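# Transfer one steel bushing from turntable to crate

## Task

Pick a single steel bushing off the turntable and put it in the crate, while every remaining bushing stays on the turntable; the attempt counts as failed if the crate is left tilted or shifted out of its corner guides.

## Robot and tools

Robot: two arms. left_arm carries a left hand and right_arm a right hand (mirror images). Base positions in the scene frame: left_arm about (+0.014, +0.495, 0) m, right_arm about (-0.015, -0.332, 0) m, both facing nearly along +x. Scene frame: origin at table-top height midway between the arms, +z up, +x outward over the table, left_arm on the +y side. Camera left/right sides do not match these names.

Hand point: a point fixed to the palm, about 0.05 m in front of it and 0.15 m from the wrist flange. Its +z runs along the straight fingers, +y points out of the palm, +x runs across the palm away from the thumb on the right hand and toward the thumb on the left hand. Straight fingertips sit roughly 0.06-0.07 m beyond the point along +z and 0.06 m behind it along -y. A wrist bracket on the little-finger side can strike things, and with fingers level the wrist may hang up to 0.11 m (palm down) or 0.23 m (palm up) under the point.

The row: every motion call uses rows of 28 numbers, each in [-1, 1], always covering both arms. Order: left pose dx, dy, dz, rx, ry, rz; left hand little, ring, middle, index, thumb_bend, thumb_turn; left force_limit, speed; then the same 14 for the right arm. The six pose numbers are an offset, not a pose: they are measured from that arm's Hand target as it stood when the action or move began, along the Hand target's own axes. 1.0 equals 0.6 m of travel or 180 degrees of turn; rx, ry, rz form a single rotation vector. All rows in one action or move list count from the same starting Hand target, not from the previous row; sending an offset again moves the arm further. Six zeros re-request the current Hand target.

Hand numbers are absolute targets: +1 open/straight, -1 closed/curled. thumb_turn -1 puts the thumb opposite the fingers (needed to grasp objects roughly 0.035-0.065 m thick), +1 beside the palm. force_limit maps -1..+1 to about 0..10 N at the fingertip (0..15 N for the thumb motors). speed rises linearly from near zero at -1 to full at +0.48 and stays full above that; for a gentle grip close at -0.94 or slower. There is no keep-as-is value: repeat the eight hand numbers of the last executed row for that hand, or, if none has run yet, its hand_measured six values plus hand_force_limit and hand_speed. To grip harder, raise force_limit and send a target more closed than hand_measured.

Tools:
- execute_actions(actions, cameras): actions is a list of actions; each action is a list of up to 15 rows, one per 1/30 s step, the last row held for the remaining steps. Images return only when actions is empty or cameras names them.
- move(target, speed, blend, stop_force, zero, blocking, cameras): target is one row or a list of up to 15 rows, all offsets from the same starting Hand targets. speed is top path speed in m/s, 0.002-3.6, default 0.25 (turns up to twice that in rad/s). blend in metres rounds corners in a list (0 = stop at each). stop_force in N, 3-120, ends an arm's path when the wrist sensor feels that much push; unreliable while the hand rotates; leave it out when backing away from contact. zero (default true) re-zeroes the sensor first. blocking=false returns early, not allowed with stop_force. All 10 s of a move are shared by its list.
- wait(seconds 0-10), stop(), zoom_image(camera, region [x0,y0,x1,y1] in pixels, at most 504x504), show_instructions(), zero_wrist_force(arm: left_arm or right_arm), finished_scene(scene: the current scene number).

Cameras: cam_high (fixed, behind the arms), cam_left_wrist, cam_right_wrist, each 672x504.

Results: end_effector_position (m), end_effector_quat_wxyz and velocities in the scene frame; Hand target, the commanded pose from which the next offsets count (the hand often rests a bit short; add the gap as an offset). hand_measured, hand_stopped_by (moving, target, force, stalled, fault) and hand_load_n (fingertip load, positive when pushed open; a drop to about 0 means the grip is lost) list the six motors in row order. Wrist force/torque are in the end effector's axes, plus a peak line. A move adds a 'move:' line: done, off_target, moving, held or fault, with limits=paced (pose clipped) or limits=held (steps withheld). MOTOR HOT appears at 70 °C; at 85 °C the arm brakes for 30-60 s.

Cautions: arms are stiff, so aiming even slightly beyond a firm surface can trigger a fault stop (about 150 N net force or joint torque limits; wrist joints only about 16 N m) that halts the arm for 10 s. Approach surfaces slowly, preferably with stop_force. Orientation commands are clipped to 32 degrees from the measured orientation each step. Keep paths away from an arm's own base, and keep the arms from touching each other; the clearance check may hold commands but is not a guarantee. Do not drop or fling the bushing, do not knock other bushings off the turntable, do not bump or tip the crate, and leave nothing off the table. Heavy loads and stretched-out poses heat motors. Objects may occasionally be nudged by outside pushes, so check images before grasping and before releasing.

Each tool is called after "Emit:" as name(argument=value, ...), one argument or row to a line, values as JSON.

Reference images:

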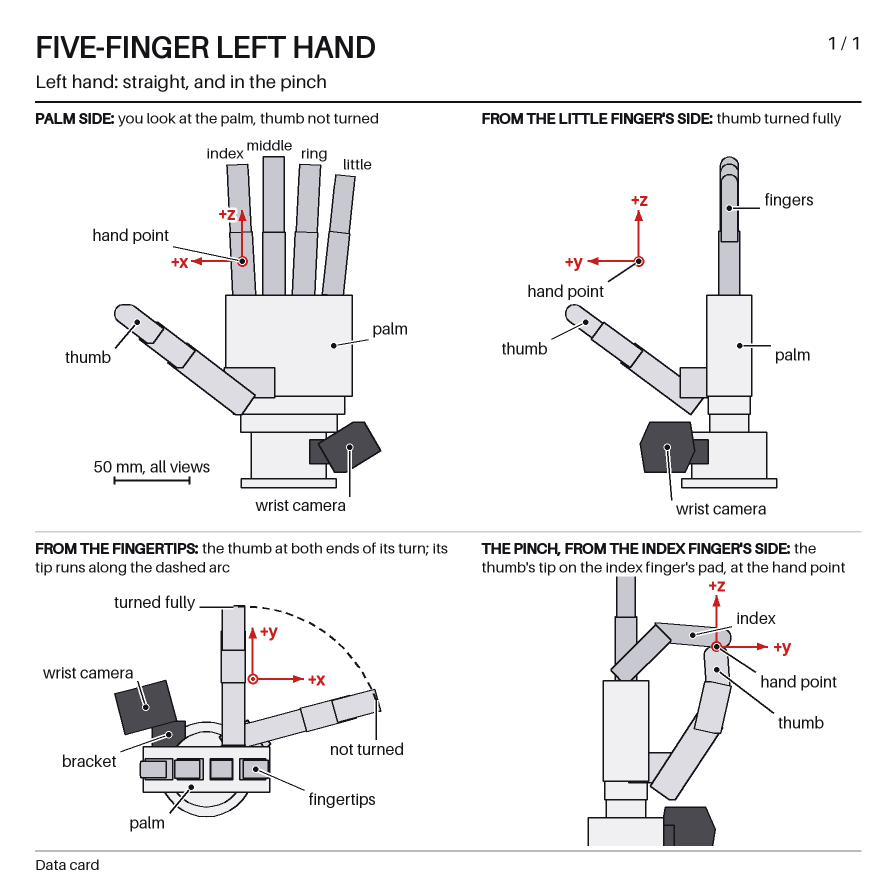

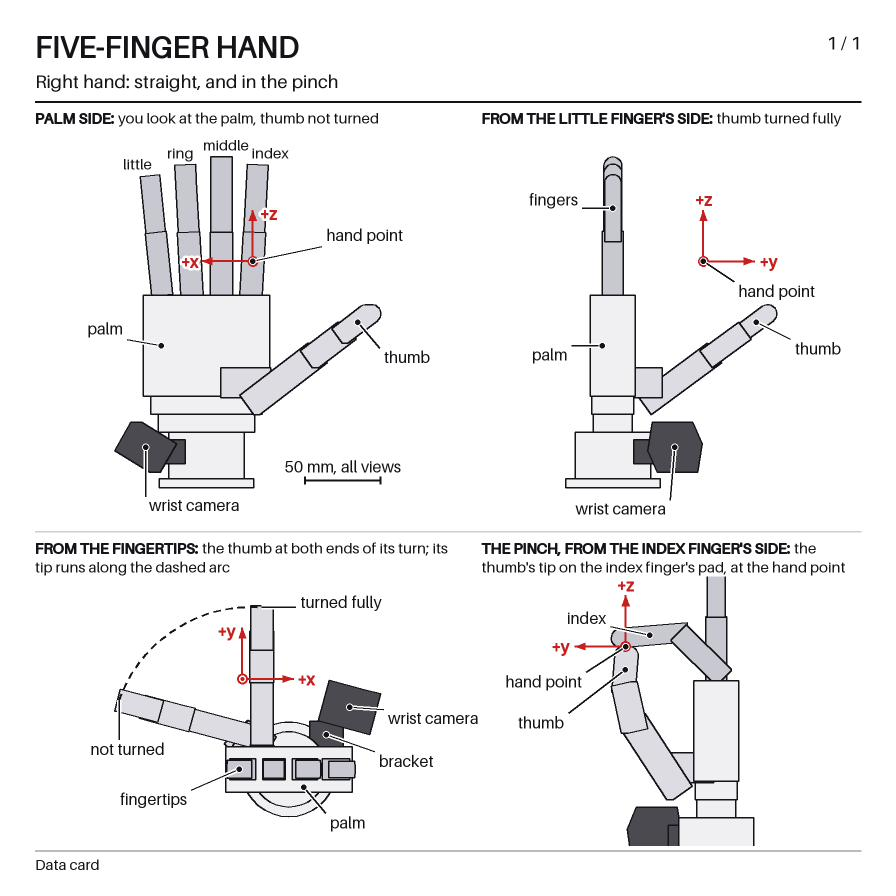

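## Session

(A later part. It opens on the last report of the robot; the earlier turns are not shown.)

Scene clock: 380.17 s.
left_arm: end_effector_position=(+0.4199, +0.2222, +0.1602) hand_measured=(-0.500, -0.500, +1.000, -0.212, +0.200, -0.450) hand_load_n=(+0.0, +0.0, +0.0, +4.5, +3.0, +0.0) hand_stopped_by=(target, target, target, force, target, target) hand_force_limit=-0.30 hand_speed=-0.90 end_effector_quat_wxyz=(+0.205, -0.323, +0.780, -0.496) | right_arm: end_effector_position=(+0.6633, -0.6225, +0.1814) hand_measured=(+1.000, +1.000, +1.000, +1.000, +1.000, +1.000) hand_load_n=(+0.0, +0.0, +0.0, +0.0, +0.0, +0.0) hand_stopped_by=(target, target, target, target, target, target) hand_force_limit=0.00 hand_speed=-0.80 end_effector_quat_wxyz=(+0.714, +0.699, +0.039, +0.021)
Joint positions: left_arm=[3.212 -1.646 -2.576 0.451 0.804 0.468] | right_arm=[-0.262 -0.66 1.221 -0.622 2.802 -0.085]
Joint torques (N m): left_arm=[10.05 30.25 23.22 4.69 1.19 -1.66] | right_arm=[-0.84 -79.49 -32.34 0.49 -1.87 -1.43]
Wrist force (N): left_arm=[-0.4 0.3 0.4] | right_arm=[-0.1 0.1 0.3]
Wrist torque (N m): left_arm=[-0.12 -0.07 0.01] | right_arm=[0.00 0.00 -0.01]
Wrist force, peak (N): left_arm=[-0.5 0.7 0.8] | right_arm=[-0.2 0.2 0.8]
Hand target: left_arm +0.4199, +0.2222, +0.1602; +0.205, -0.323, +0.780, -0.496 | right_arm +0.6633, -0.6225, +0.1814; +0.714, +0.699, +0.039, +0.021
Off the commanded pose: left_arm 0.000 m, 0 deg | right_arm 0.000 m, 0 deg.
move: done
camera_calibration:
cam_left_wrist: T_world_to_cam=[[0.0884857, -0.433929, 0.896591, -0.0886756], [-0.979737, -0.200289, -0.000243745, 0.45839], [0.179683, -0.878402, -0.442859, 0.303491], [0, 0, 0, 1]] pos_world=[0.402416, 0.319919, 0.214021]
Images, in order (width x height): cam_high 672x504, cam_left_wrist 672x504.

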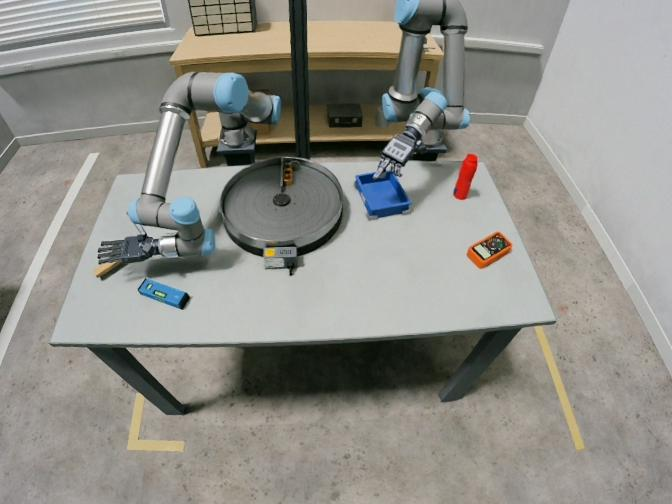

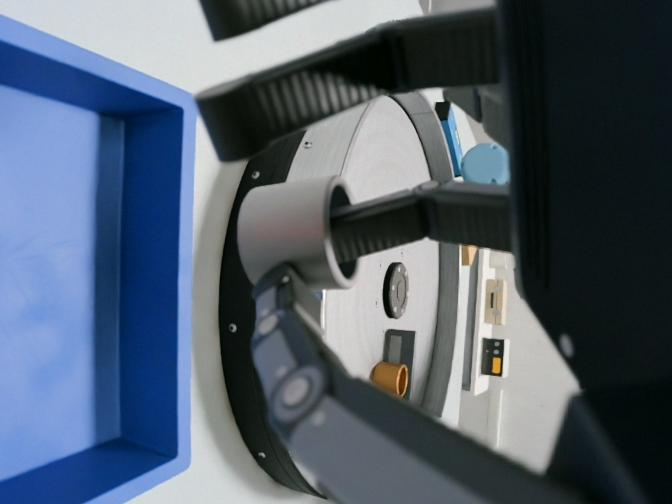

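Emit:
move(
  target=[0.0118,0.156,0.0598,0,0,0, -0.5,-0.5,1,-0.6,0.2,-0.45,-0.3,-0.9, 0,0,0,0,0,0, 1,1,1,1,1,1,0,-0.8],
  speed=0.08,
  cameras=["cam_left_wrist","cam_high"],
)

Emit:
zoom_image(
  camera="cam_high",
  region=[330, 120, 450, 230],
)

Scene clock: 391.50 s.
left_arm: end_effector_position=(+0.4098, +0.2223, +0.0602) hand_measured=(-0.500, -0.500, +1.000, -0.212, +0.200, -0.450) hand_load_n=(+0.5, +0.0, +0.0, +4.5, +2.5, +0.0) hand_stopped_by=(target, target, target, force, target, target) hand_force_limit=-0.30 hand_speed=-0.90 end_effector_quat_wxyz=(+0.205, -0.323, +0.780, -0.496) | right_arm: end_effector_position=(+0.6633, -0.6225, +0.1814) hand_measured=(+1.000, +1.000, +1.000, +1.000, +1.000, +1.000) hand_load_n=(+0.0, +0.0, +0.0, +0.0, +0.0, +0.0) hand_stopped_by=(target, target, target, target, target, target) hand_force_limit=0.00 hand_speed=-0.80 end_effector_quat_wxyz=(+0.714, +0.699, +0.039, +0.021)
Joint positions: left_arm=[3.216 -2.085 -2.635 0.947 0.801 0.471] | right_arm=[-0.262 -0.66 1.221 -0.622 2.802 -0.085]
Joint torques (N m): left_arm=[8.71 31.4 7.66 1.77 -2.3 -0.86] | right_arm=[0.13 -79.08 -33.13 0.56 -1.84 -1.48]
Wrist force (N): left_arm=[-0.1 0.7 0.4] | right_arm=[-0.1 0.1 0.2]
Wrist torque (N m): left_arm=[-0.10 -0.12 0.04] | right_arm=[0.02 0.01 0.00]
Wrist force, peak (N): left_arm=[-0.4 1.5 0.9] | right_arm=[0.0 0.0 0.7]
Hand target: left_arm +0.4098, +0.2223, +0.0603; +0.205, -0.323, +0.780, -0.496 | right_arm +0.6633, -0.6225, +0.1814; +0.714, +0.699, +0.039, +0.021
Off the commanded pose: left_arm 0.000 m, 0 deg | right_arm 0.000 m, 0 deg.
move: done
camera_calibration:
cam_left_wrist: T_world_to_cam=[[0.0886611, -0.433894, 0.896591, 0.00188421], [-0.979721, -0.200367, -0.00008362, 0.44851], [0.179684, -0.878401, -0.44286, 0.261195], [0, 0, 0, 1]] pos_world=[0.392315, 0.320119, 0.114021]
Images, in order (width x height): cam_high 672x504, cam_left_wrist 672x504.

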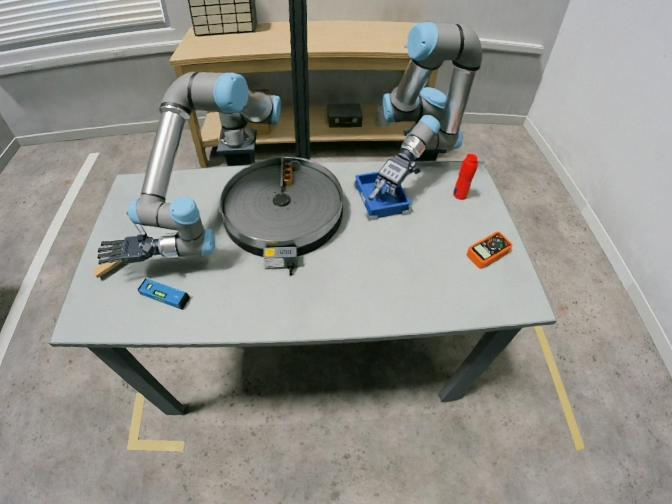

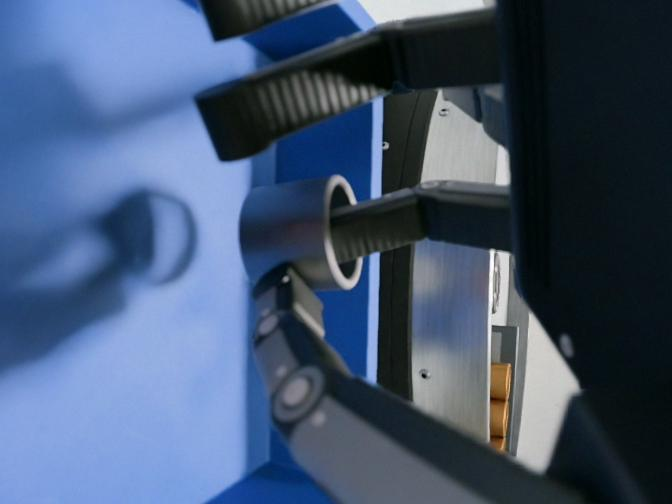

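Scaled by 4.200.

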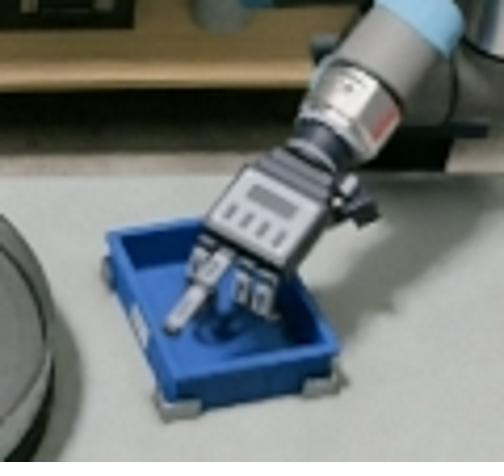

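Emit:
move(
  target=[0,0.0559,0.0261,0,0,0, -0.5,-0.5,1,-0.6,0.2,-0.45,-0.3,-0.9, 0,0,0,0,0,0, 1,1,1,1,1,1,0,-0.8],
  speed=0.02,
  stop_force=3,
  cameras=["cam_left_wrist","cam_high"],
)

Emit:
zoom_image(
  camera="cam_high",
  region=[330, 120, 450, 230],
)

Scene clock: 396.07 s.
left_arm: end_effector_position=(+0.4098, +0.2223, +0.0362) hand_measured=(-0.500, -0.500, +1.000, -0.212, +0.200, -0.450) hand_load_n=(+0.0, +0.0, +0.0, +4.5, +2.5, +0.0) hand_stopped_by=(target, target, target, force, target, target) hand_force_limit=-0.30 hand_speed=-0.90 end_effector_quat_wxyz=(+0.205, -0.323, +0.780, -0.496) | right_arm: end_effector_position=(+0.6633, -0.6225, +0.1814) hand_measured=(+1.000, +1.000, +1.000, +1.000, +1.000, +1.000) hand_load_n=(+0.0, +0.0, +0.0, +0.0, +0.0, +0.0) hand_stopped_by=(target, target, target, target, target, target) hand_force_limit=0.00 hand_speed=-0.80 end_effector_quat_wxyz=(+0.714, +0.699, +0.039, +0.021)
Joint positions: left_arm=[3.216 -2.2 -2.625 1.052 0.801 0.471] | right_arm=[-0.262 -0.66 1.221 -0.622 2.802 -0.085]
Joint torques (N m): left_arm=[4.69 30.77 -3.72 4.81 1.37 1.17] | right_arm=[0.02 -79.33 -32.76 0.84 -1.82 -1.48]
Wrist force (N): left_arm=[-0.3 0.3 0.0] | right_arm=[-0.1 -0.2 0.0]
Wrist torque (N m): left_arm=[-0.04 -0.05 0.03] | right_arm=[-0.03 0.01 -0.01]
Wrist force, peak (N): left_arm=[-1.4 -7.6 -3.3] | right_arm=[-0.1 -0.1 0.7]
Hand target: left_arm +0.4098, +0.2223, +0.0362; +0.205, -0.323, +0.780, -0.496 (not the last commanded pose) | right_arm +0.6633, -0.6225, +0.1814; +0.714, +0.699, +0.039, +0.021
Off the commanded pose: left_arm 0.013 m, 0 deg | right_arm 0.000 m, 0 deg.
move: contact (left_arm)
camera_calibration:
cam_left_wrist: T_world_to_cam=[[0.0885034, -0.434016, 0.896548, 0.0235969], [-0.979754, -0.200203, -0.000200381, 0.448479], [0.179579, -0.878379, -0.442947, 0.250564], [0, 0, 0, 1]] pos_world=[0.392315, 0.320119, 0.0899209]
Images, in order (width x height): cam_high 672x504, cam_left_wrist 672x504.

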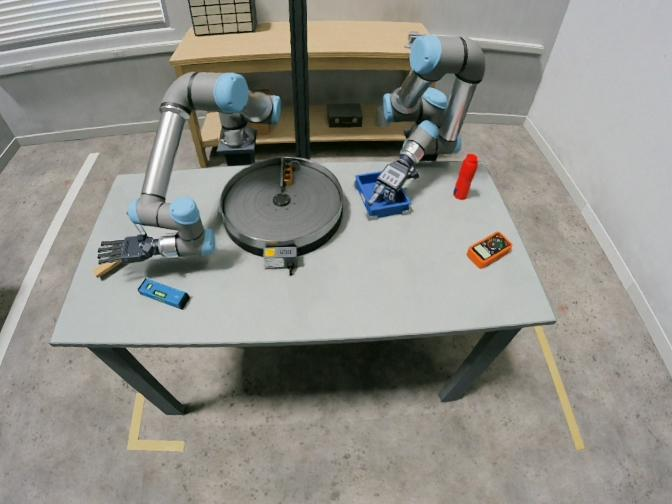

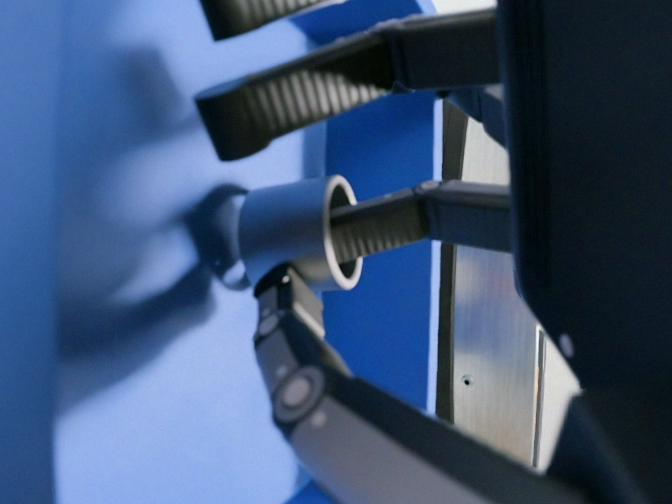

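Scaled by 4.200.

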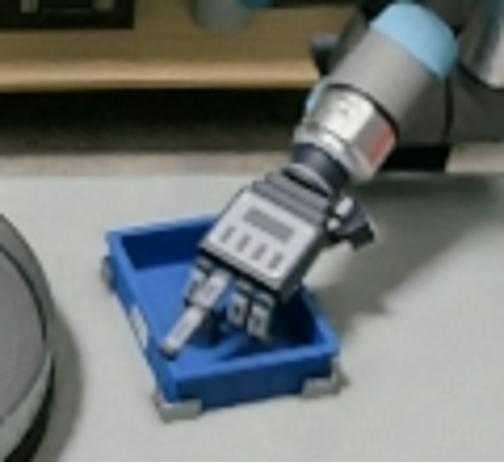

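Emit:
zoom_image(
  camera="cam_left_wrist",
  region=[150, 120, 400, 370],
)

Scaled by 2.016.

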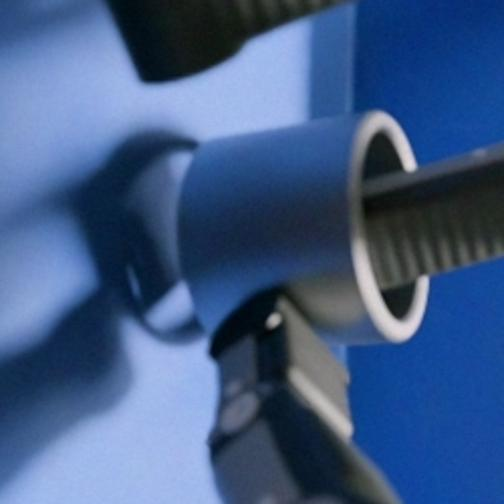

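Emit:
move(
  target=[0,0.0033,0.0015,0,0,0, -0.5,-0.5,1,-0.6,0.2,-0.45,-0.3,-0.9, 0,0,0,0,0,0, 1,1,1,1,1,1,0,-0.8],
  speed=0.01,
  stop_force=3,
  cameras=["cam_left_wrist"],
)

Emit:
zoom_image(
  camera="cam_left_wrist",
  region=[150, 120, 400, 370],
)

Scene clock: 407.10 s.
left_arm: end_effector_position=(+0.4098, +0.2223, +0.0359) hand_measured=(-0.500, -0.500, +1.000, -0.212, +0.200, -0.450) hand_load_n=(+0.0, +0.0, +0.5, +5.0, +2.5, +0.0) hand_stopped_by=(target, target, target, force, target, target) hand_force_limit=-0.30 hand_speed=-0.90 end_effector_quat_wxyz=(+0.205, -0.323, +0.780, -0.496) | right_arm: end_effector_position=(+0.6633, -0.6225, +0.1814) hand_measured=(+1.000, +1.000, +1.000, +1.000, +1.000, +1.000) hand_load_n=(+0.0, +0.0, +0.0, +0.0, -0.5, +0.0) hand_stopped_by=(target, target, target, target, target, target) hand_force_limit=0.00 hand_speed=-0.80 end_effector_quat_wxyz=(+0.714, +0.699, +0.039, +0.021)
Joint positions: left_arm=[3.216 -2.202 -2.625 1.053 0.801 0.471] | right_arm=[-0.262 -0.66 1.221 -0.622 2.802 -0.085]
Joint torques (N m): left_arm=[-8.3 42.03 -4.23 -0.17 0.93 -0.12] | right_arm=[-0.15 -79.39 -33.16 0.89 -1.9 -1.39]
Wrist force (N): left_arm=[-0.8 -1.6 -0.5] | right_arm=[0.1 0.0 0.5]
Wrist torque (N m): left_arm=[0.09 -0.10 0.05] | right_arm=[-0.02 -0.03 0.01]
Wrist force, peak (N): left_arm=[-1.2 -5.5 -2.6] | right_arm=[0.0 0.0 0.8]
Hand target: left_arm +0.4098, +0.2223, +0.0359; +0.205, -0.323, +0.780, -0.496 (not the last commanded pose) | right_arm +0.6633, -0.6225, +0.1814; +0.714, +0.699, +0.039, +0.021
Off the commanded pose: left_arm 0.002 m, 0 deg | right_arm 0.000 m, 0 deg.
move: contact (left_arm)
camera_calibration:
cam_left_wrist: T_world_to_cam=[[0.0885911, -0.433998, 0.896548, 0.0238349], [-0.979746, -0.200242, -0.000120326, 0.448383], [0.179579, -0.878379, -0.442948, 0.250449], [0, 0, 0, 1]] pos_world=[0.392215, 0.320119, 0.0896208]
Images, in order (width x height): cam_left_wrist 672x504.

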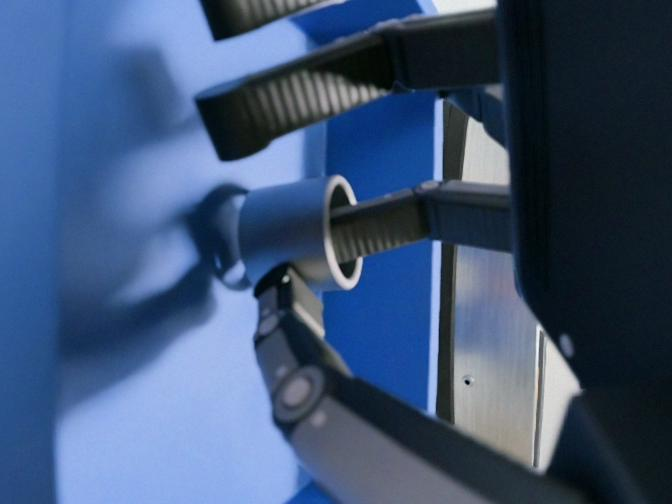

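Scaled by 2.016.

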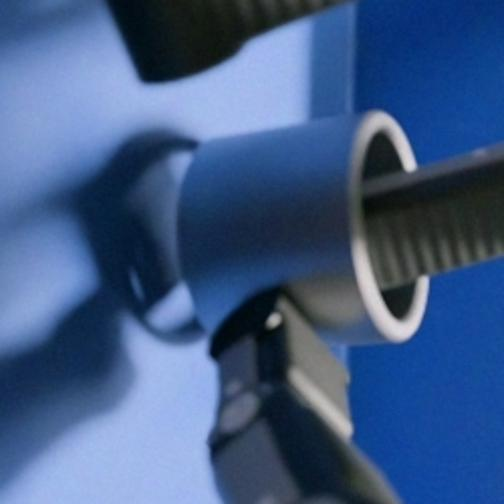

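Emit:
move(
  target=[
    [0,-0.0106,-0.005,0,0,0, -0.5,-0.5,1,-0.6,0.2,-0.45,-0.3,-0.9, 0,0,0,0,0,0, 1,1,1,1,1,1,0,-0.8],
    [0,-0.0106,-0.005,0,0,0, -0.5,-0.5,0.3,-0.6,0.2,-0.45,-0.3,-0.8, 0,0,0,0,0,0, 1,1,1,1,1,1,0,-0.8],
  ],
  speed=0.02,
)

Emit:
move(
  target=[0,0.0333,0.0155,0,0,0, -0.5,-0.5,0.3,-0.6,0.2,-0.45,-0.3,-0.8, 0,0,0,0,0,0, 1,1,1,1,1,1,0,-0.8],
  speed=0.015,
  stop_force=3,
  cameras=["cam_left_wrist", "cam_high"],
)

Emit:
zoom_image(
  camera="cam_left_wrist",
  region=[150, 120, 400, 370],
)

Scene clock: 415.33 s.
left_arm: end_effector_position=(+0.4098, +0.2223, +0.0430) hand_measured=(-0.500, -0.500, +0.876, -0.212, +0.200, -0.450) hand_load_n=(+0.0, +0.0, +10.5, +4.5, +3.0, +0.0) hand_stopped_by=(target, target, force, force, target, target) hand_force_limit=-0.30 hand_speed=-0.80 end_effector_quat_wxyz=(+0.205, -0.323, +0.780, -0.496) | right_arm: end_effector_position=(+0.6633, -0.6225, +0.1814) hand_measured=(+1.000, +1.000, +1.000, +1.000, +1.000, +1.000) hand_load_n=(+0.0, +0.0, +0.0, +0.0, +0.0, +0.0) hand_stopped_by=(target, target, target, target, target, target) hand_force_limit=0.00 hand_speed=-0.80 end_effector_quat_wxyz=(+0.714, +0.699, +0.039, +0.021)
Joint positions: left_arm=[3.216 -2.168 -2.629 1.024 0.801 0.471] | right_arm=[-0.262 -0.66 1.221 -0.622 2.802 -0.085]
Joint torques (N m): left_arm=[9.08 13.18 2.96 -0.78 -1.66 1.62] | right_arm=[-0.14 -80.42 -32.49 0.79 -1.92 -1.26]
Wrist force (N): left_arm=[-2.4 -8.6 -3.3] | right_arm=[0.2 -0.2 0.7]
Wrist torque (N m): left_arm=[0.26 -0.19 0.12] | right_arm=[-0.08 -0.05 0.00]
Wrist force, peak (N): left_arm=[-1.9 -9.7 -2.8] | right_arm=[0.2 -0.2 0.7]
Hand target: left_arm +0.4098, +0.2223, +0.0429; +0.205, -0.323, +0.780, -0.496 | right_arm +0.6633, -0.6225, +0.1814; +0.714, +0.699, +0.039, +0.021
Off the commanded pose: left_arm 0.000 m, 0 deg | right_arm 0.000 m, 0 deg.
move: done

Scene clock: 416.17 s.
left_arm: end_effector_position=(+0.4097, +0.2223, +0.0426) hand_measured=(-0.500, -0.500, +0.876, -0.212, +0.200, -0.450) hand_load_n=(+0.5, +0.0, +10.0, +4.5, +2.5, +0.0) hand_stopped_by=(target, target, force, force, target, target) hand_force_limit=-0.30 hand_speed=-0.80 end_effector_quat_wxyz=(+0.205, -0.323, +0.780, -0.496) | right_arm: end_effector_position=(+0.6633, -0.6225, +0.1814) hand_measured=(+1.000, +1.000, +1.000, +1.000, +1.000, +1.000) hand_load_n=(+0.0, +0.0, +0.0, +0.0, +0.0, +0.0) hand_stopped_by=(target, target, target, target, target, target) hand_force_limit=0.00 hand_speed=-0.80 end_effector_quat_wxyz=(+0.714, +0.699, +0.039, +0.021)
Joint positions: left_arm=[3.216 -2.169 -2.629 1.024 0.801 0.471] | right_arm=[-0.262 -0.66 1.221 -0.622 2.802 -0.085]
Joint torques (N m): left_arm=[5.42 38.28 -3.99 1.15 -1.64 -0.17] | right_arm=[0.22 -79.89 -33.13 0.83 -1.91 -1.29]
Wrist force (N): left_arm=[-1.8 -8.2 -4.2] | right_arm=[-0.1 0.2 0.6]
Wrist torque (N m): left_arm=[0.35 -0.28 0.16] | right_arm=[0.00 0.00 -0.01]
Wrist force, peak (N): left_arm=[-2.9 -12.0 -5.1] | right_arm=[-0.2 0.4 0.4]
Hand target: left_arm +0.4097, +0.2223, +0.0426; +0.205, -0.323, +0.780, -0.496 (not the last commanded pose) | right_arm +0.6633, -0.6225, +0.1814; +0.714, +0.699, +0.039, +0.021
Off the commanded pose: left_arm 0.022 m, 0 deg | right_arm 0.000 m, 0 deg.
move: contact (left_arm)
camera_calibration:
cam_left_wrist: T_world_to_cam=[[0.0886379, -0.433997, 0.896543, 0.0177201], [-0.97976, -0.200176, -0.0000356772, 0.448359], [0.179482, -0.878394, -0.442956, 0.253505], [0, 0, 0, 1]] pos_world=[0.392214, 0.320119, 0.0964207]
Images, in order (width x height): cam_high 672x504, cam_left_wrist 672x504.

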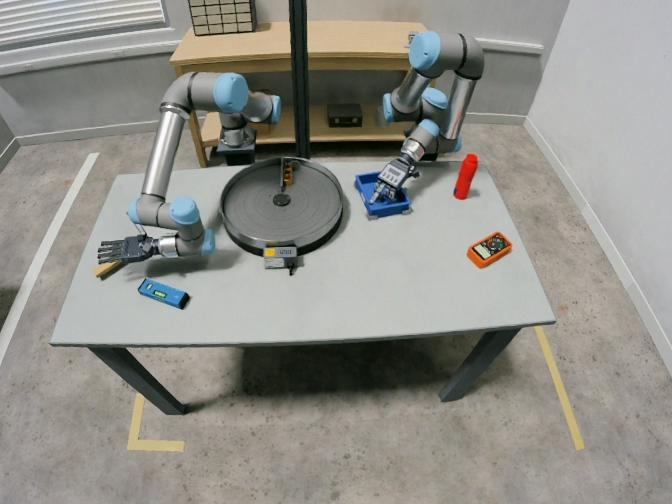

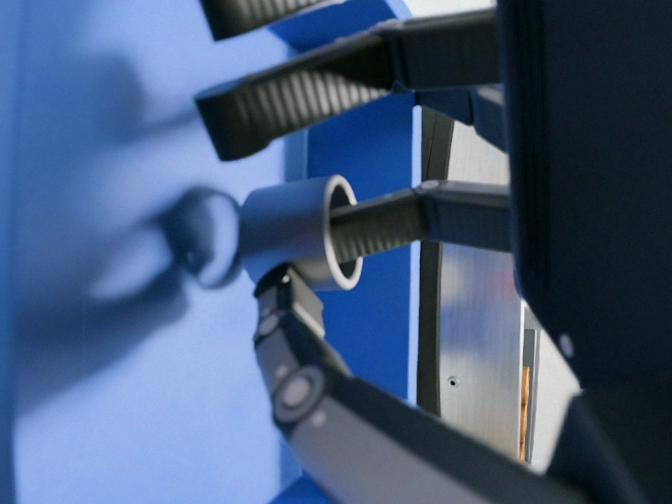

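Scaled by 2.016.

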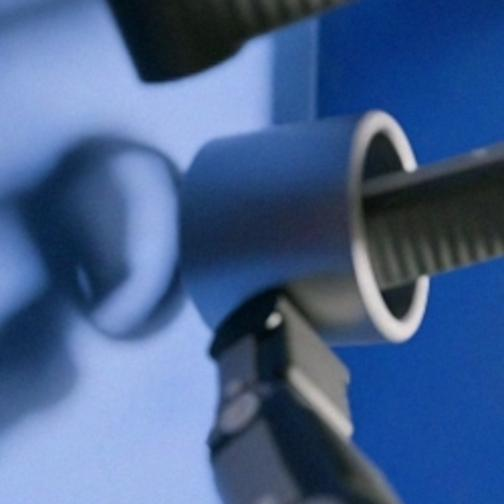

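Emit:
move(
  target=[
    [0,0,0,0,0,0, -0.5,-0.5,1,-0.6,0.2,-0.45,-0.3,-0.5, 0,0,0,0,0,0, 1,1,1,1,1,1,0,-0.8],
    [0,-0.0453,-0.0212,0,0,0, -0.5,-0.5,1,-0.6,0.2,-0.45,-0.3,-0.5, 0,0,0,0,0,0, 1,1,1,1,1,1,0,-0.8],
    [0,-0.0453,-0.0212,0,0,0, -0.5,-0.5,0.3,-0.6,0.2,-0.45,-0.3,-0.5, 0,0,0,0,0,0, 1,1,1,1,1,1,0,-0.8],
  ],
  speed=0.04,
  cameras=["cam_left_wrist", "cam_high"],
)

Emit:
zoom_image(
  camera="cam_high",
  region=[330, 120, 450, 230],
)

Scene clock: 423.73 s.
left_arm: end_effector_position=(+0.4097, +0.2222, +0.0727) hand_measured=(-0.500, -0.500, +0.300, -0.212, +0.200, -0.450) hand_load_n=(+0.0, +0.0, +0.0, +4.5, +3.0, +0.5) hand_stopped_by=(target, target, target, force, target, target) hand_force_limit=-0.30 hand_speed=-0.50 end_effector_quat_wxyz=(+0.205, -0.323, +0.780, -0.496) | right_arm: end_effector_position=(+0.6633, -0.6225, +0.1814) hand_measured=(+1.000, +1.000, +1.000, +1.000, +1.000, +1.000) hand_load_n=(+0.0, +0.0, +0.0, +0.0, +0.0, +0.0) hand_stopped_by=(target, target, target, target, target, target) hand_force_limit=0.00 hand_speed=-0.80 end_effector_quat_wxyz=(+0.714, +0.699, +0.039, +0.021)
Joint positions: left_arm=[3.216 -2.024 -2.638 0.888 0.801 0.471] | right_arm=[-0.262 -0.66 1.221 -0.622 2.802 -0.085]
Joint torques (N m): left_arm=[-7.66 12.17 8.56 5.15 1.23 1.42] | right_arm=[0.26 -79.93 -33.06 0.97 -1.83 -1.28]
Wrist force (N): left_arm=[-0.4 -0.3 0.4] | right_arm=[-0.1 0.0 0.4]
Wrist torque (N m): left_arm=[-0.22 -0.08 0.04] | right_arm=[-0.03 -0.01 -0.01]
Wrist force, peak (N): left_arm=[-2.5 -9.2 -4.8] | right_arm=[-0.1 0.3 0.6]
Hand target: left_arm +0.4097, +0.2223, +0.0726; +0.205, -0.323, +0.780, -0.496 | right_arm +0.6633, -0.6225, +0.1814; +0.714, +0.699, +0.039, +0.021
Off the commanded pose: left_arm 0.000 m, 0 deg | right_arm 0.000 m, 0 deg.
move: done
camera_calibration:
cam_left_wrist: T_world_to_cam=[[0.0886379, -0.433997, 0.896543, -0.00921962], [-0.97976, -0.200176, -0.0000356772, 0.448341], [0.179482, -0.878394, -0.442956, 0.266706], [0, 0, 0, 1]] pos_world=[0.392214, 0.320019, 0.126421]
Images, in order (width x height): cam_high 672x504, cam_left_wrist 672x504.

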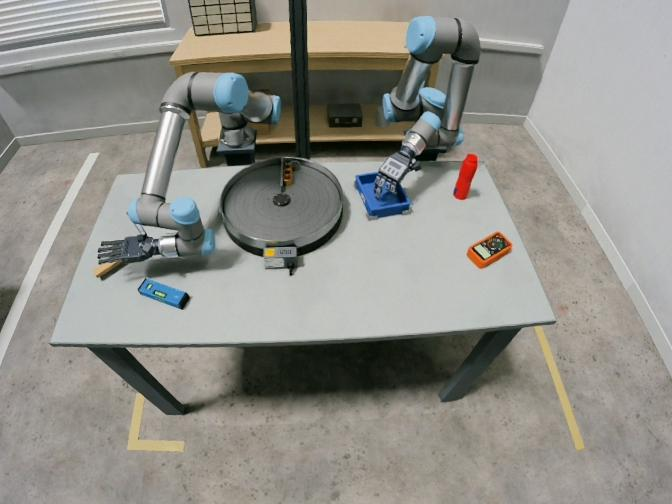

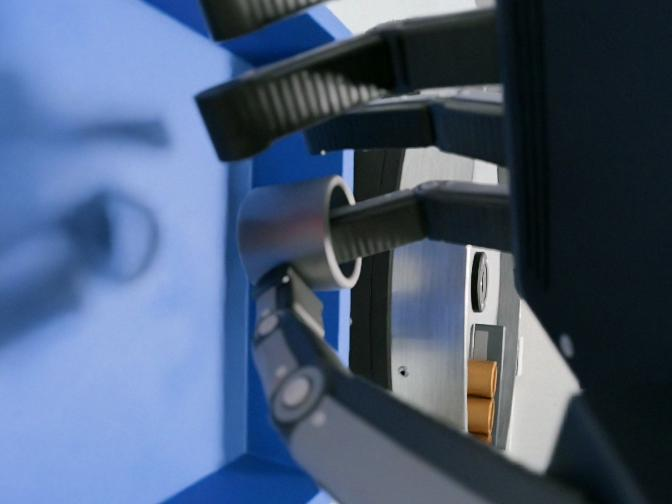

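Scaled by 4.200.

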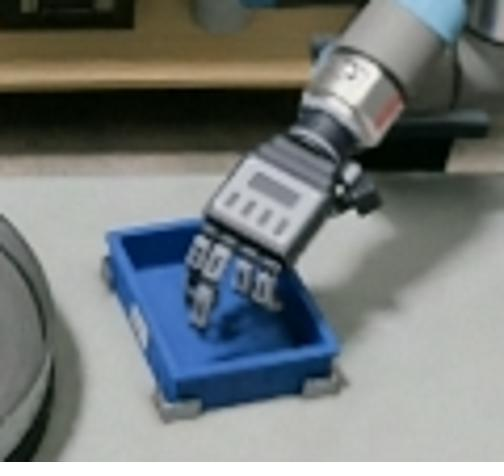

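Emit:
move(
  target=[
    [0,0.0415,0.0194,0,0,0, -0.5,-0.5,0.3,-0.6,0.2,-0.45,-0.3,-0.5, 0,0,0,0,0,0, 1,1,1,1,1,1,0,-0.8],
    [0,0.0764,0.0357,0,0,0, -0.5,-0.5,0.3,-0.6,0.2,-0.45,-0.3,-0.5, 0,0,0,0,0,0, 1,1,1,1,1,1,0,-0.8],
  ],
  speed=[0.05, 0.012],
  stop_force=3,
  cameras=["cam_left_wrist", "cam_high"],
)

Emit:
zoom_image(
  camera="cam_left_wrist",
  region=[150, 120, 400, 370],
)

Scene clock: 429.40 s.
left_arm: end_effector_position=(+0.4097, +0.2223, +0.0274) hand_measured=(-0.500, -0.500, +0.300, -0.212, +0.202, -0.450) hand_load_n=(+0.0, +0.0, +0.0, +4.0, +3.5, +0.0) hand_stopped_by=(target, target, target, force, target, target) hand_force_limit=-0.30 hand_speed=-0.50 end_effector_quat_wxyz=(+0.205, -0.323, +0.780, -0.496) | right_arm: end_effector_position=(+0.6633, -0.6225, +0.1814) hand_measured=(+1.000, +1.000, +1.000, +1.000, +1.000, +1.000) hand_load_n=(+0.0, +0.0, +0.0, +0.0, +0.0, +0.0) hand_stopped_by=(target, target, target, target, target, target) hand_force_limit=0.00 hand_speed=-0.80 end_effector_quat_wxyz=(+0.714, +0.699, +0.039, +0.021)
Joint positions: left_arm=[3.216 -2.241 -2.62 1.088 0.801 0.472] | right_arm=[-0.262 -0.66 1.221 -0.622 2.802 -0.085]
Joint torques (N m): left_arm=[9.45 44.99 -3.9 3.83 1.34 1.27] | right_arm=[0.02 -80.28 -33.5 1.06 -1.96 -1.37]
Wrist force (N): left_arm=[-0.4 -0.7 0.3] | right_arm=[-0.1 -0.1 0.2]
Wrist torque (N m): left_arm=[-0.19 -0.04 0.04] | right_arm=[-0.02 0.02 -0.01]
Wrist force, peak (N): left_arm=[-0.9 -9.3 -6.4] | right_arm=[0.4 0.2 0.6]
Hand target: left_arm +0.4097, +0.2223, +0.0274; +0.205, -0.323, +0.780, -0.496 (not the last commanded pose) | right_arm +0.6633, -0.6225, +0.1814; +0.714, +0.699, +0.039, +0.021
Off the commanded pose: left_arm 0.005 m, 0 deg | right_arm 0.000 m, 0 deg.
move: contact (left_arm); path passed 1 of 2 targets
camera_calibration:
cam_left_wrist: T_world_to_cam=[[0.088831, -0.434048, 0.8965, 0.0313821], [-0.979761, -0.200169, 0.000167784, 0.44834], [0.179378, -0.878371, -0.443045, 0.246768], [0, 0, 0, 1]] pos_world=[0.392213, 0.320119, 0.0811202]
Images, in order (width x height): cam_high 672x504, cam_left_wrist 672x504.

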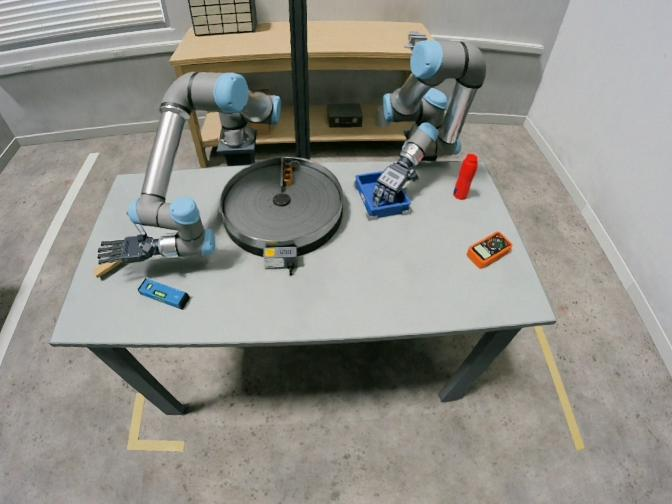

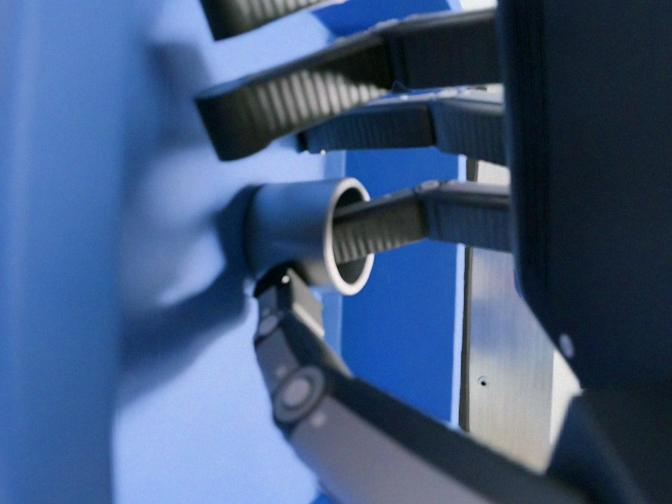

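Scaled by 2.016.

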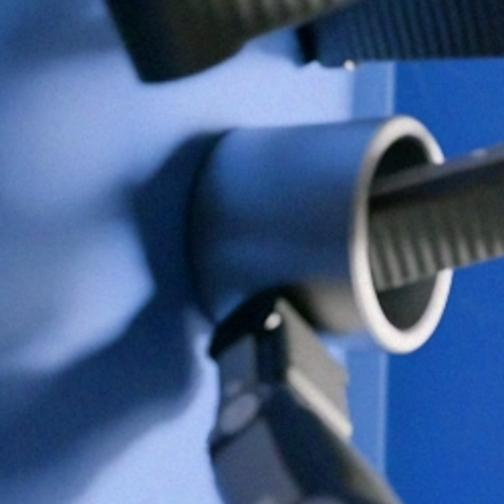

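Emit:
move(
  target=[0,0,0,0,0,0, -0.5,-0.5,0.3,-0.05,0.25,-0.45,-0.3,-0.7, 0,0,0,0,0,0, 1,1,1,1,1,1,0,-0.8],
  speed=0.02,
  cameras=["cam_left_wrist"],
)

Emit:
zoom_image(
  camera="cam_left_wrist",
  region=[150, 120, 400, 370],
)

Scene clock: 434.00 s.
left_arm: end_effector_position=(+0.4097, +0.2223, +0.0274) hand_measured=(-0.500, -0.500, +0.300, -0.050, +0.250, -0.450) hand_load_n=(+0.0, +0.0, +0.0, +0.0, +0.0, +0.0) hand_stopped_by=(target, target, target, target, target, target) hand_force_limit=-0.30 hand_speed=-0.70 end_effector_quat_wxyz=(+0.205, -0.323, +0.780, -0.496) | right_arm: end_effector_position=(+0.6633, -0.6225, +0.1814) hand_measured=(+1.000, +1.000, +1.000, +1.000, +1.000, +1.000) hand_load_n=(+0.0, +0.0, +0.0, +0.0, +0.0, +0.0) hand_stopped_by=(target, target, target, target, target, target) hand_force_limit=0.00 hand_speed=-0.80 end_effector_quat_wxyz=(+0.714, +0.699, +0.039, +0.021)
Joint positions: left_arm=[3.216 -2.241 -2.62 1.088 0.801 0.472] | right_arm=[-0.262 -0.66 1.221 -0.622 2.802 -0.085]
Joint torques (N m): left_arm=[5.16 43.87 -4.02 4.25 1.25 1.02] | right_arm=[0.02 -79.55 -33.47 1.14 -1.88 -1.28]
Wrist force (N): left_arm=[-0.6 -0.8 0.0] | right_arm=[0.0 0.1 0.4]
Wrist torque (N m): left_arm=[-0.19 -0.02 0.02] | right_arm=[0.00 -0.02 0.00]
Wrist force, peak (N): left_arm=[-0.6 -1.2 0.3] | right_arm=[-0.1 0.4 0.7]
Hand target: left_arm +0.4097, +0.2223, +0.0274; +0.205, -0.323, +0.780, -0.496 | right_arm +0.6633, -0.6225, +0.1814; +0.714, +0.699, +0.039, +0.021
Off the commanded pose: left_arm 0.000 m, 0 deg | right_arm 0.000 m, 0 deg.
move: done
camera_calibration:
cam_left_wrist: T_world_to_cam=[[0.0887413, -0.434058, 0.896504, 0.0313302], [-0.979752, -0.200215, 0.0000439731, 0.448362], [0.179475, -0.878355, -0.443036, 0.246769], [0, 0, 0, 1]] pos_world=[0.392214, 0.320119, 0.0812204]
Images, in order (width x height): cam_left_wrist 672x504.

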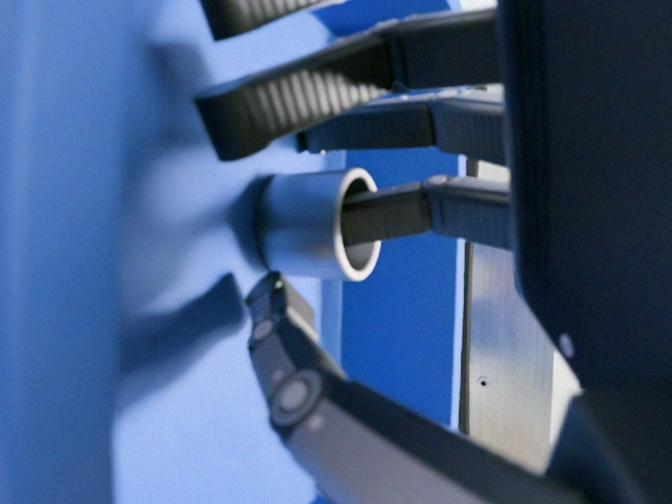

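Scaled by 2.016.

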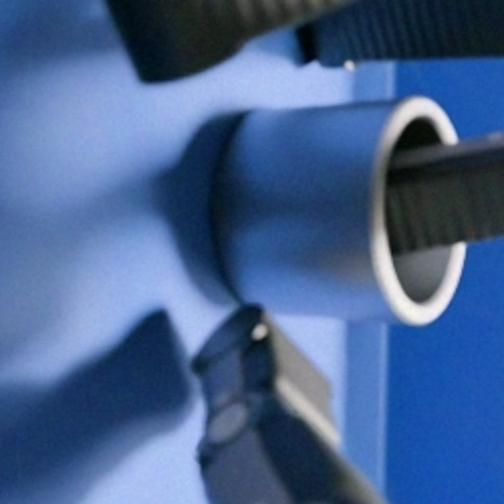

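Emit:
move(
  target=[
    [0,-0.0453,-0.0212,0,0,0, -0.5,-0.5,0.3,-0.05,0.25,-0.45,-0.3,-0.7, 0,0,0,0,0,0, 1,1,1,1,1,1,0,-0.8],
    [0,-0.2265,-0.1058,0,0,0, -0.5,-0.5,0.3,-0.05,0.25,-0.45,-0.3,-0.7, 0,0,0,0,0,0, 1,1,1,1,1,1,0,-0.8],
  ],
  speed=[0.03,0.1],
  blend=0.005,
  cameras=["cam_left_wrist","cam_high"],
)

Emit:
zoom_image(
  camera="cam_high",
  region=[330, 120, 450, 230],
)

Scene clock: 439.53 s.
left_arm: end_effector_position=(+0.4098, +0.2221, +0.1774) hand_measured=(-0.500, -0.500, +0.300, -0.050, +0.250, -0.450) hand_load_n=(+0.0, +0.0, +0.0, +0.0, +0.0, +0.0) hand_stopped_by=(target, target, target, target, target, target) hand_force_limit=-0.30 hand_speed=-0.70 end_effector_quat_wxyz=(+0.205, -0.323, +0.780, -0.496) | right_arm: end_effector_position=(+0.6633, -0.6225, +0.1814) hand_measured=(+1.000, +1.000, +1.000, +1.000, +1.000, +1.000) hand_load_n=(+0.0, +0.0, +0.0, +0.0, +0.0, +0.0) hand_stopped_by=(target, target, target, target, target, target) hand_force_limit=0.00 hand_speed=-0.80 end_effector_quat_wxyz=(+0.714, +0.699, +0.039, +0.021)
Joint positions: left_arm=[3.216 -1.557 -2.584 0.368 0.802 0.471] | right_arm=[-0.262 -0.66 1.221 -0.622 2.802 -0.085]
Joint torques (N m): left_arm=[7.5 17.59 4.27 3.04 0.94 -0.64] | right_arm=[-0.59 -79.51 -33.11 1.2 -1.84 -1.2]
Wrist force (N): left_arm=[-0.4 -0.7 0.3] | right_arm=[0.3 0.3 0.4]
Wrist torque (N m): left_arm=[-0.22 -0.06 0.03] | right_arm=[0.02 -0.05 0.02]
Wrist force, peak (N): left_arm=[-0.6 -1.7 -0.5] | right_arm=[0.2 0.4 0.6]
Hand target: left_arm +0.4098, +0.2221, +0.1774; +0.205, -0.323, +0.780, -0.496 | right_arm +0.6633, -0.6225, +0.1814; +0.714, +0.699, +0.039, +0.021
Off the commanded pose: left_arm 0.000 m, 0 deg | right_arm 0.000 m, 0 deg.
move: done
camera_calibration:
cam_left_wrist: T_world_to_cam=[[0.0883855, -0.434137, 0.8965, -0.103076], [-0.979802, -0.19997, -0.000238671, 0.44842], [0.179377, -0.878372, -0.443043, 0.313076], [0, 0, 0, 1]] pos_world=[0.392315, 0.319919, 0.231221]
Images, in order (width x height): cam_high 672x504, cam_left_wrist 672x504.

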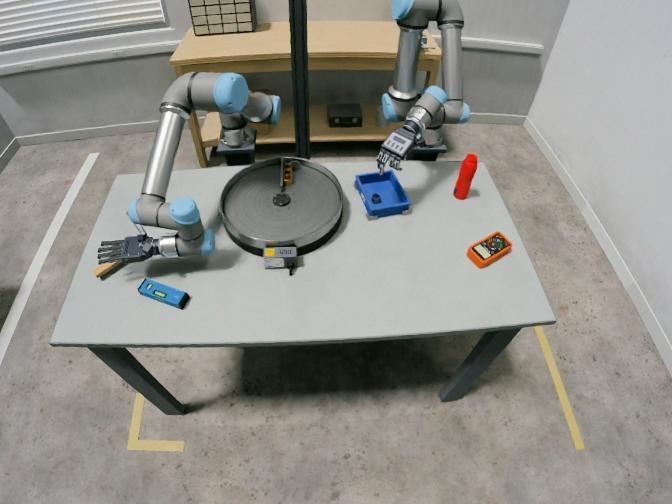

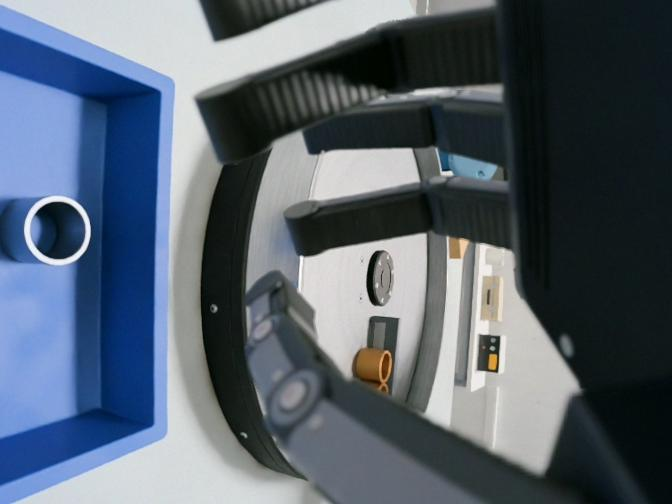

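Scaled by 4.200.

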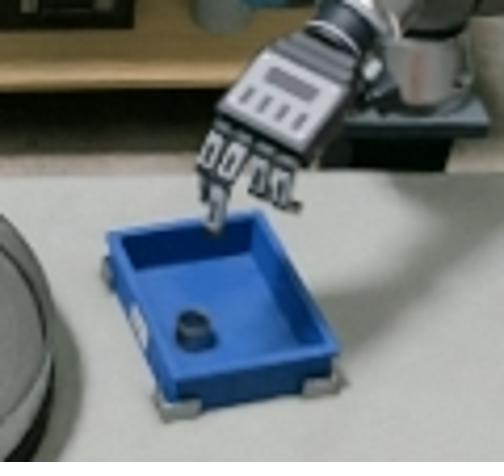

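Emit:
finished_scene(
  scene=1,
)

The scene is finished: the task was done.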